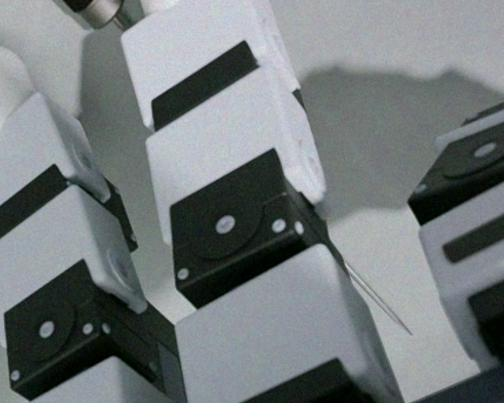

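>>> {"op": "execute_actions", "data": {"actions": [[[0,0,0.006,0,0,0,-0.616,0.12,-0.431,-0.551,-0.616,0.08,-0.431,-0.551,-1,0.5,-1,-1,-0.714,-0.678,-0.226,-0.168,0.4,-0.95,0,0,0,0,0,0,-0.754,0,-0.576,-0.696,-0.754,0,-0.576,-0.696,-0.754,0,-0.576,-0.696,-0.714,-0.678,-0.226,-0.168,0.4,-0.6]],[[0,0,0,0,0,0,-0.616,0.28,-0.431,-0.551,-0.616,-0.04,-0.431,-0.551,-1,0.5,-1,-1,-0.714,-0.678,-0.226,-0.168,0.4,-0.95,0,0,0,0,0,0,-0.754,0,-0.576,-0.696,-0.754,0,-0.576,-0.696,-0.754,0,-0.576,-0.696,-0.714,-0.678,-0.226,-0.168,0.4,-0.6]],[[0,0,0,0,0,0,-0.616,0.38,-0.431,-0.551,-0.616,-0.14,-0.431,-0.551,-1,0.5,-1,-1,-0.714,-0.678,-0.226,-0.168,0.4,-0.95,0,0,0,0,0,0,-0.754,0,-0.576,-0.696,-0.754,0,-0.576,-0.696,-0.754,0,-0.576,-0.696,-0.714,-0.678,-0.226,-0.168,0.4,-0.6]]], "cameras": ["cam_left_wrist"]}}

>>> {"op": "zoom_image", "data": {"camera": "cam_left_wrist", "region": [400, 0, 700, 240]}}

Scene clock: 157.17 s.
left_arm: end_effector_position=(+0.3595, +0.5110, +0.1229) hand_goal=(-0.616, +0.380, -0.432, -0.552, -0.616, -0.140, -0.432, -0.552, -1.000, +0.500, -1.000, -1.000, -0.714, -0.678, -0.226, -0.168) hand_measured=(-0.602, +0.172, -0.422, -0.548, -0.638, -0.022, -0.440, -0.552, -0.994, +0.498, -0.996, -0.998, -0.714, -0.678, -0.222, -0.168) hand_current_ma=(+12, -385, +6, +2, -26, +253, -4, +0, +3, -1, +2, +1, +0, +0, +2, +0) hand_state=(goal, blocked, goal, goal, blocked, blocked, goal, goal, goal, goal, goal, goal, goal, goal, goal, goal) hand_current_limit=0.40 hand_speed=-0.95 end_effector_quat_wxyz=(+0.004, +0.231, +0.973, -0.001) | right_arm: end_effector_position=(+0.1503, -0.5034, +0.3877) hand_goal=(-0.754, +0.000, -0.576, -0.696, -0.754, +0.000, -0.576, -0.696, -0.754, +0.000, -0.576, -0.696, -0.714, -0.678, -0.226, -0.168) hand_measured=(-0.758, +0.000, -0.576, -0.696, -0.758, +0.000, -0.576, -0.696, -0.758, +0.000, -0.576, -0.696, -0.718, -0.678, -0.226, -0.168) hand_current_ma=(-17, +0, -2, +0, -13, +0, -2, +0, -13, +0, -2, +0, -15, +3, +1, +1) hand_state=(goal, goal, goal, goal, goal, goal, goal, goal, goal, goal, goal, goal, goal, goal, goal, goal) hand_current_limit=0.40 hand_speed=-0.60 end_effector_quat_wxyz=(+0.437, +0.869, +0.196, -0.129)
Joint positions: left_arm=[0.375 1.481 1.097 -1.182 0.006 -0.731] | right_arm=[-0.302 0.626 0.843 -1.437 0.897 0.624]
Joint torques (N m): left_arm=[-0.73 -8.53 7.84 0.79 -0.39 0.07] | right_arm=[2.37 -0.44 10.1 1.43 1.17 -0.09]
Heat: left arm: hottest elbow 42 °C; right arm: hottest elbow 52 °C.
Hand target: left_arm +0.3672, +0.5160, +0.1142; +0.000, +0.231, +0.973, +0.000 | right_arm +0.1508, -0.5036, +0.4003; +0.443, +0.868, +0.189, -0.118
Off the commanded pose: left_arm 0.013 m, 0 deg | right_arm 0.013 m, 2 deg.
Step readings (end_effector_position of left_arm | right_arm):
0: (+0.3528, +0.5132, +0.1225) | (+0.1503, -0.5034, +0.3877)
1: (+0.3528, +0.5133, +0.1225) | (+0.1503, -0.5034, +0.3877)
2: (+0.3530, +0.5133, +0.1225) | (+0.1503, -0.5034, +0.3877)
4: (+0.3539, +0.5132, +0.1226) | (+0.1503, -0.5034, +0.3877)
8: (+0.3545, +0.5130, +0.1227) | (+0.1503, -0.5034, +0.3877)
15: (+0.3546, +0.5131, +0.1227) | (+0.1503, -0.5034, +0.3877)
16: (+0.3546, +0.5131, +0.1227) | (+0.1503, -0.5034, +0.3877)
17: (+0.3548, +0.5129, +0.1227) | (+0.1503, -0.5034, +0.3877)
19: (+0.3553, +0.5127, +0.1227) | (+0.1503, -0.5034, +0.3877)
23: (+0.3566, +0.5119, +0.1227) | (+0.1503, -0.5034, +0.3877)
30: (+0.3585, +0.5109, +0.1227) | (+0.1503, -0.5034, +0.3877)
31: (+0.3588, +0.5108, +0.1227) | (+0.1503, -0.5034, +0.3877)
32: (+0.3589, +0.5108, +0.1227) | (+0.1503, -0.5034, +0.3877)
34: (+0.3591, +0.5107, +0.1227) | (+0.1503, -0.5034, +0.3877)
38: (+0.3593, +0.5108, +0.1228) | (+0.1503, -0.5034, +0.3877)
45: (+0.3595, +0.5109, +0.1228) | (+0.1503, -0.5034, +0.3877)
camera_calibration:
cam_left_wrist: T_world_to_cam=[[0.428408, -0.902279, -0.0485648, 0.287166], [-0.604809, -0.326269, 0.726468, 0.243248], [-0.671322, -0.281852, -0.685482, 0.594568], [0, 0, 0, 1]] pos_world=[0.423241, 0.506048, 0.244801]
Images, in order (width x height): cam_left_wrist 896x504.

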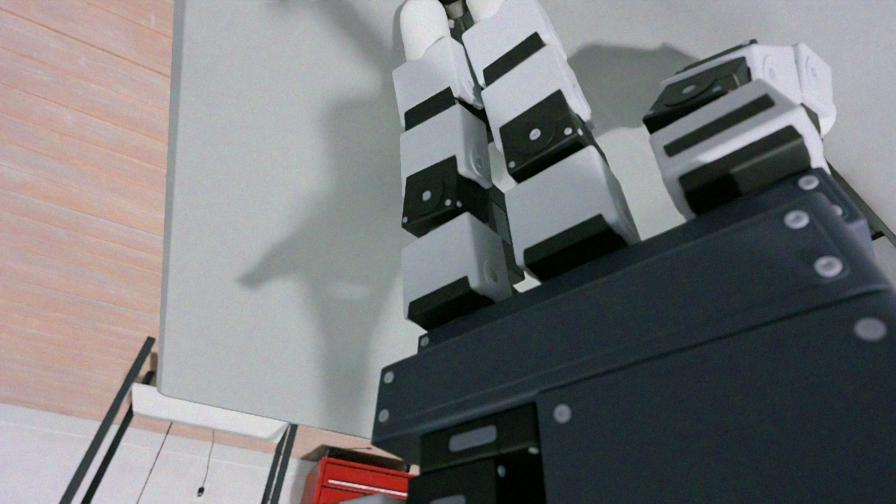

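Scaled by 1.680 from the camera's 896x504 image, which has a finer 1280x720 frame.

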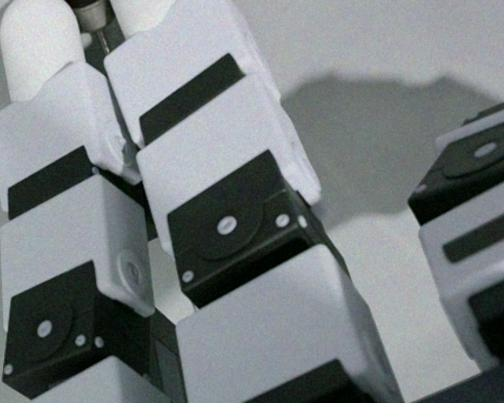

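>>> {"op": "execute_actions", "data": {"actions": [[[0,0,0,0,0,0,-0.616,0.06,-0.431,-0.551,-0.616,0.1,-0.431,-0.551,-1,0.5,-1,-1,-0.714,-0.678,-0.226,-0.168,0.4,-0.95,0,0,0,0,0,0,-0.754,0,-0.576,-0.696,-0.754,0,-0.576,-0.696,-0.754,0,-0.576,-0.696,-0.714,-0.678,-0.226,-0.168,0.4,-0.6]],[[0,0,0.009,0,0,0,-0.616,0.0,-0.431,-0.551,-0.616,0.1,-0.431,-0.551,-1,0.5,-1,-1,-0.714,-0.678,-0.226,-0.168,0.4,-0.95,0,0,0,0,0,0,-0.754,0,-0.576,-0.696,-0.754,0,-0.576,-0.696,-0.754,0,-0.576,-0.696,-0.714,-0.678,-0.226,-0.168,0.4,-0.6]],[[0,0,0.008,0,0,0,-0.616,0.0,-0.431,-0.551,-0.616,0.1,-0.431,-0.551,-1,0.5,-1,-1,-0.714,-0.678,-0.226,-0.168,0.4,-0.95,0,0,0,0,0,0,-0.754,0,-0.576,-0.696,-0.754,0,-0.576,-0.696,-0.754,0,-0.576,-0.696,-0.714,-0.678,-0.226,-0.168,0.4,-0.6]]], "cameras": ["cam_left_wrist"]}}

>>> {"op": "zoom_image", "data": {"camera": "cam_left_wrist", "region": [400, 0, 700, 240]}}

Scene clock: 160.30 s.
left_arm: end_effector_position=(+0.3597, +0.5119, +0.1233) hand_goal=(-0.616, +0.000, -0.432, -0.552, -0.616, +0.100, -0.432, -0.552, -1.000, +0.500, -1.000, -1.000, -0.714, -0.678, -0.226, -0.168) hand_measured=(-0.614, +0.004, -0.430, -0.550, -0.644, +0.002, -0.440, -0.552, -0.994, +0.498, -0.996, -0.998, -0.714, -0.678, -0.222, -0.168) hand_current_ma=(+0, +1, +0, +1, -36, -188, -5, +0, +3, -1, +2, +1, +0, +0, +2, +0) hand_state=(goal, goal, goal, goal, blocked, blocked, goal, goal, goal, goal, goal, goal, goal, goal, goal, goal) hand_current_limit=0.40 hand_speed=-0.95 end_effector_quat_wxyz=(+0.003, +0.231, +0.973, +0.001) | right_arm: end_effector_position=(+0.1503, -0.5034, +0.3877) hand_goal=(-0.754, +0.000, -0.576, -0.696, -0.754, +0.000, -0.576, -0.696, -0.754, +0.000, -0.576, -0.696, -0.714, -0.678, -0.226, -0.168) hand_measured=(-0.758, +0.000, -0.576, -0.696, -0.758, +0.000, -0.576, -0.696, -0.758, +0.000, -0.576, -0.696, -0.718, -0.678, -0.226, -0.168) hand_current_ma=(-17, +0, -2, +0, -13, +0, -2, +0, -13, +0, -2, +0, -15, +3, +1, +1) hand_state=(goal, goal, goal, goal, goal, goal, goal, goal, goal, goal, goal, goal, goal, goal, goal, goal) hand_current_limit=0.40 hand_speed=-0.60 end_effector_quat_wxyz=(+0.437, +0.869, +0.196, -0.129)
Joint positions: left_arm=[0.375 1.481 1.097 -1.181 0.002 -0.731] | right_arm=[-0.302 0.626 0.843 -1.437 0.897 0.624]
Joint torques (N m): left_arm=[-0.44 -7.82 6.5 1.81 -0.23 0.09] | right_arm=[2.37 -0.38 10.13 1.5 1.14 -0.08]
Heat: left arm: hottest elbow 43 °C; right arm: hottest elbow 52 °C.
Hand target: left_arm +0.3672, +0.5159, +0.1039; +0.000, +0.231, +0.973, +0.000 | right_arm +0.1508, -0.5036, +0.4003; +0.443, +0.868, +0.189, -0.118
Off the commanded pose: left_arm 0.021 m, 0 deg | right_arm 0.013 m, 2 deg.
Step readings (end_effector_position of left_arm | right_arm):
0: (+0.3595, +0.5110, +0.1229) | (+0.1503, -0.5034, +0.3877)
1: (+0.3595, +0.5110, +0.1229) | (+0.1503, -0.5034, +0.3877)
2: (+0.3595, +0.5110, +0.1229) | (+0.1503, -0.5034, +0.3877)
4: (+0.3595, +0.5110, +0.1229) | (+0.1503, -0.5034, +0.3877)
8: (+0.3595, +0.5110, +0.1229) | (+0.1503, -0.5034, +0.3877)
15: (+0.3594, +0.5112, +0.1230) | (+0.1503, -0.5034, +0.3877)
16: (+0.3594, +0.5112, +0.1230) | (+0.1503, -0.5034, +0.3877)
17: (+0.3594, +0.5113, +0.1230) | (+0.1503, -0.5034, +0.3877)
19: (+0.3594, +0.5113, +0.1230) | (+0.1503, -0.5034, +0.3877)
23: (+0.3595, +0.5113, +0.1230) | (+0.1503, -0.5034, +0.3877)
30: (+0.3595, +0.5114, +0.1230) | (+0.1503, -0.5034, +0.3877)
31: (+0.3595, +0.5114, +0.1230) | (+0.1503, -0.5034, +0.3877)
32: (+0.3595, +0.5114, +0.1231) | (+0.1503, -0.5034, +0.3877)
34: (+0.3596, +0.5116, +0.1231) | (+0.1503, -0.5034, +0.3877)
38: (+0.3597, +0.5119, +0.1233) | (+0.1503, -0.5034, +0.3877)
45: (+0.3597, +0.5119, +0.1233) | (+0.1503, -0.5034, +0.3877)
camera_calibration:
cam_left_wrist: T_world_to_cam=[[0.428498, -0.902009, -0.0526253, 0.288222], [-0.604964, -0.329673, 0.7248, 0.24531], [-0.671125, -0.278739, -0.686947, 0.593688], [0, 0, 0, 1]] pos_world=[0.42334, 0.506334, 0.245199]
Images, in order (width x height): cam_left_wrist 896x504.

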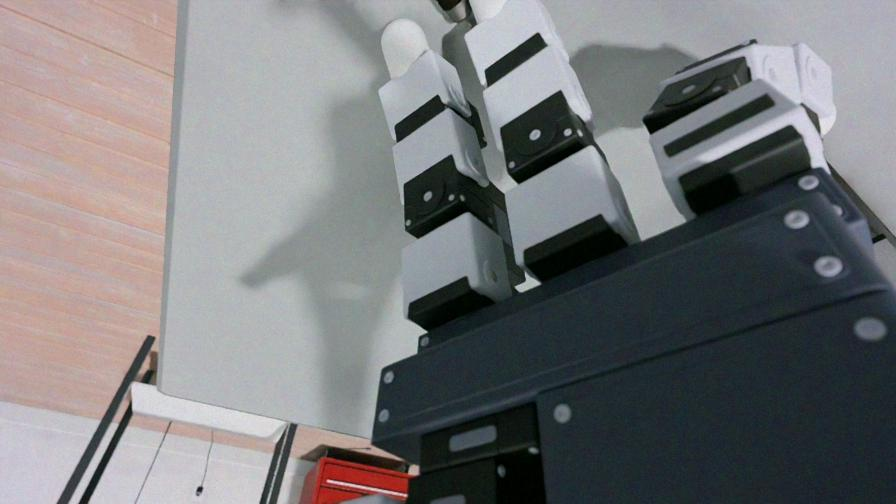

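Scaled by 1.680 from the camera's 896x504 image, which has a finer 1280x720 frame.

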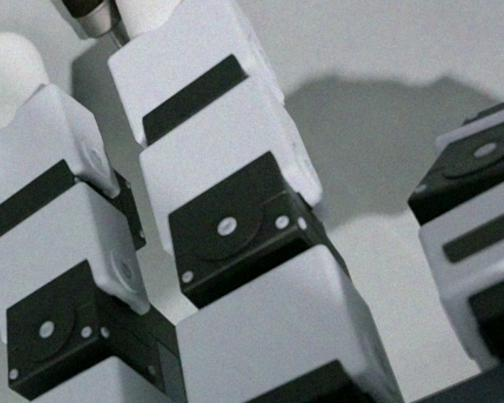

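>>> {"op": "execute_actions", "data": {"actions": [[[0,0,-0.03,0,0,0,-0.616,-0.06,-0.431,-0.551,-0.616,0.15,-0.431,-0.551,-1,0.5,-1,-1,-0.714,-0.678,-0.226,-0.168,0.4,-0.95,0,0,0,0,0,0,-0.754,0,-0.576,-0.696,-0.754,0,-0.576,-0.696,-0.754,0,-0.576,-0.696,-0.714,-0.678,-0.226,-0.168,0.4,-0.6]],[[0,0,-0.03,0,0,0,-0.616,-0.06,-0.431,-0.551,-0.616,0.15,-0.431,-0.551,-1,0.5,-1,-1,-0.714,-0.678,-0.226,-0.168,0.4,-0.95,0,0,0,0,0,0,-0.754,0,-0.576,-0.696,-0.754,0,-0.576,-0.696,-0.754,0,-0.576,-0.696,-0.714,-0.678,-0.226,-0.168,0.4,-0.6]]], "cameras": ["cam_left_wrist", "cam_high"]}}

>>> {"op": "zoom_image", "data": {"camera": "cam_left_wrist", "region": [400, 0, 700, 240]}}

>>> {"op": "zoom_image", "data": {"camera": "cam_high", "region": [570, 230, 660, 310]}}

Scene clock: 162.90 s.
left_arm: end_effector_position=(+0.3543, +0.5106, +0.1277) hand_goal=(-0.616, -0.060, -0.432, -0.552, -0.616, +0.150, -0.432, -0.552, -1.000, +0.500, -1.000, -1.000, -0.714, -0.678, -0.226, -0.168) hand_measured=(-0.614, -0.056, -0.430, -0.550, -0.620, +0.146, -0.434, -0.552, -0.994, +0.498, -0.996, -0.998, -0.714, -0.678, -0.222, -0.168) hand_current_ma=(+0, +1, +0, +1, -1, -1, +0, +0, +3, -1, +2, +1, +0, +0, +2, +0) hand_state=(goal, goal, goal, goal, goal, goal, goal, goal, goal, goal, goal, goal, goal, goal, goal, goal) hand_current_limit=0.40 hand_speed=-0.95 end_effector_quat_wxyz=(-0.011, +0.231, +0.973, -0.006) | right_arm: end_effector_position=(+0.1503, -0.5034, +0.3877) hand_goal=(-0.754, +0.000, -0.576, -0.696, -0.754, +0.000, -0.576, -0.696, -0.754, +0.000, -0.576, -0.696, -0.714, -0.678, -0.226, -0.168) hand_measured=(-0.758, +0.000, -0.576, -0.696, -0.758, +0.000, -0.576, -0.696, -0.758, +0.000, -0.576, -0.696, -0.718, -0.678, -0.226, -0.168) hand_current_ma=(-17, +0, -2, +0, -13, +0, -2, +0, -13, +0, -2, +0, -15, +3, +1, +1) hand_state=(goal, goal, goal, goal, goal, goal, goal, goal, goal, goal, goal, goal, goal, goal, goal, goal) hand_current_limit=0.40 hand_speed=-0.60 end_effector_quat_wxyz=(+0.437, +0.869, +0.196, -0.129)
Joint positions: left_arm=[0.375 1.481 1.113 -1.227 -0.003 -0.731] | right_arm=[-0.302 0.626 0.843 -1.437 0.897 0.624]
Joint torques (N m): left_arm=[-1.03 -10.64 9.94 -0.12 -0.03 0.06] | right_arm=[2.84 -0.5 10.45 1.44 1.12 -0.09]
Heat: left arm: hottest elbow 43 °C; right arm: hottest elbow 52 °C.
Hand target: left_arm +0.3672, +0.5159, +0.1398; +0.000, +0.231, +0.973, +0.000 | right_arm +0.1508, -0.5036, +0.4003; +0.443, +0.868, +0.189, -0.118
Off the commanded pose: left_arm 0.019 m, 1 deg | right_arm 0.013 m, 2 deg.
Step readings (end_effector_position of left_arm | right_arm):
0: (+0.3597, +0.5119, +0.1233) | (+0.1503, -0.5034, +0.3877)
1: (+0.3597, +0.5119, +0.1233) | (+0.1503, -0.5034, +0.3877)
2: (+0.3596, +0.5119, +0.1233) | (+0.1503, -0.5034, +0.3877)
4: (+0.3587, +0.5119, +0.1233) | (+0.1503, -0.5034, +0.3877)
8: (+0.3563, +0.5117, +0.1231) | (+0.1503, -0.5034, +0.3877)
15: (+0.3555, +0.5114, +0.1230) | (+0.1503, -0.5034, +0.3877)
16: (+0.3554, +0.5114, +0.1229) | (+0.1503, -0.5034, +0.3877)
17: (+0.3548, +0.5111, +0.1231) | (+0.1503, -0.5034, +0.3877)
19: (+0.3534, +0.5105, +0.1230) | (+0.1503, -0.5034, +0.3877)
23: (+0.3532, +0.5102, +0.1251) | (+0.1503, -0.5034, +0.3877)
30: (+0.3546, +0.5107, +0.1278) | (+0.1503, -0.5034, +0.3877)
camera_calibration:
cam_left_wrist: T_world_to_cam=[[0.426701, -0.902441, -0.0593833, 0.291351], [-0.582591, -0.324501, 0.745176, 0.225305], [-0.691747, -0.283371, -0.664219, 0.599627], [0, 0, 0, 1]] pos_world=[0.421731, 0.505955, 0.247693]
Images, in order (width x height): cam_high 896x504, cam_left_wrist 896x504.

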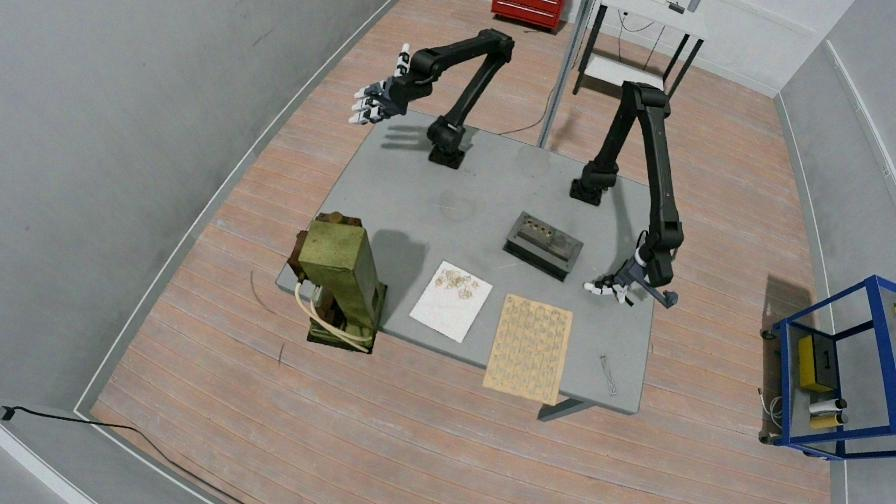

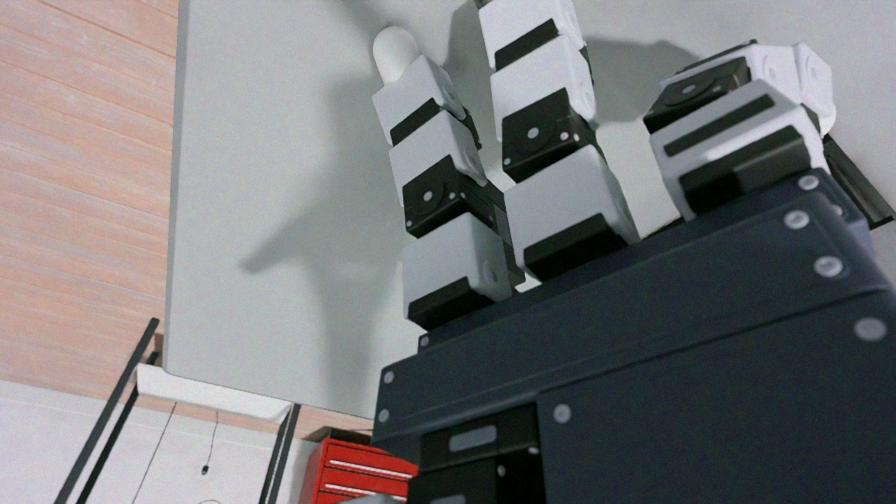

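Scaled by 1.680 from the camera's 896x504 image, which has a finer 1280x720 frame.

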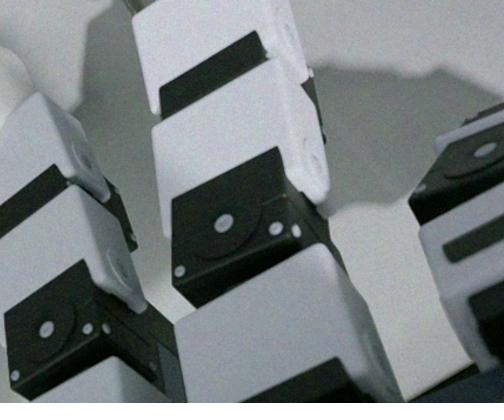

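Scaled by 5.600 from the camera's 896x504 image, which has a finer 1280x720 frame.

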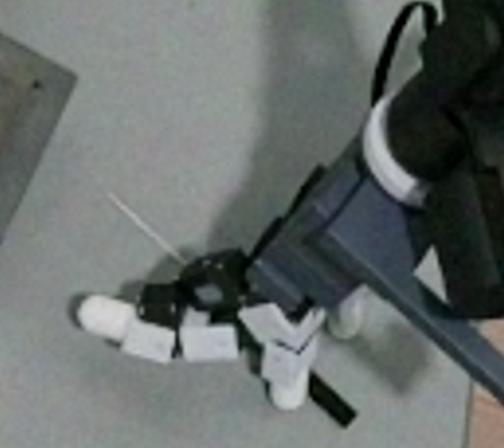

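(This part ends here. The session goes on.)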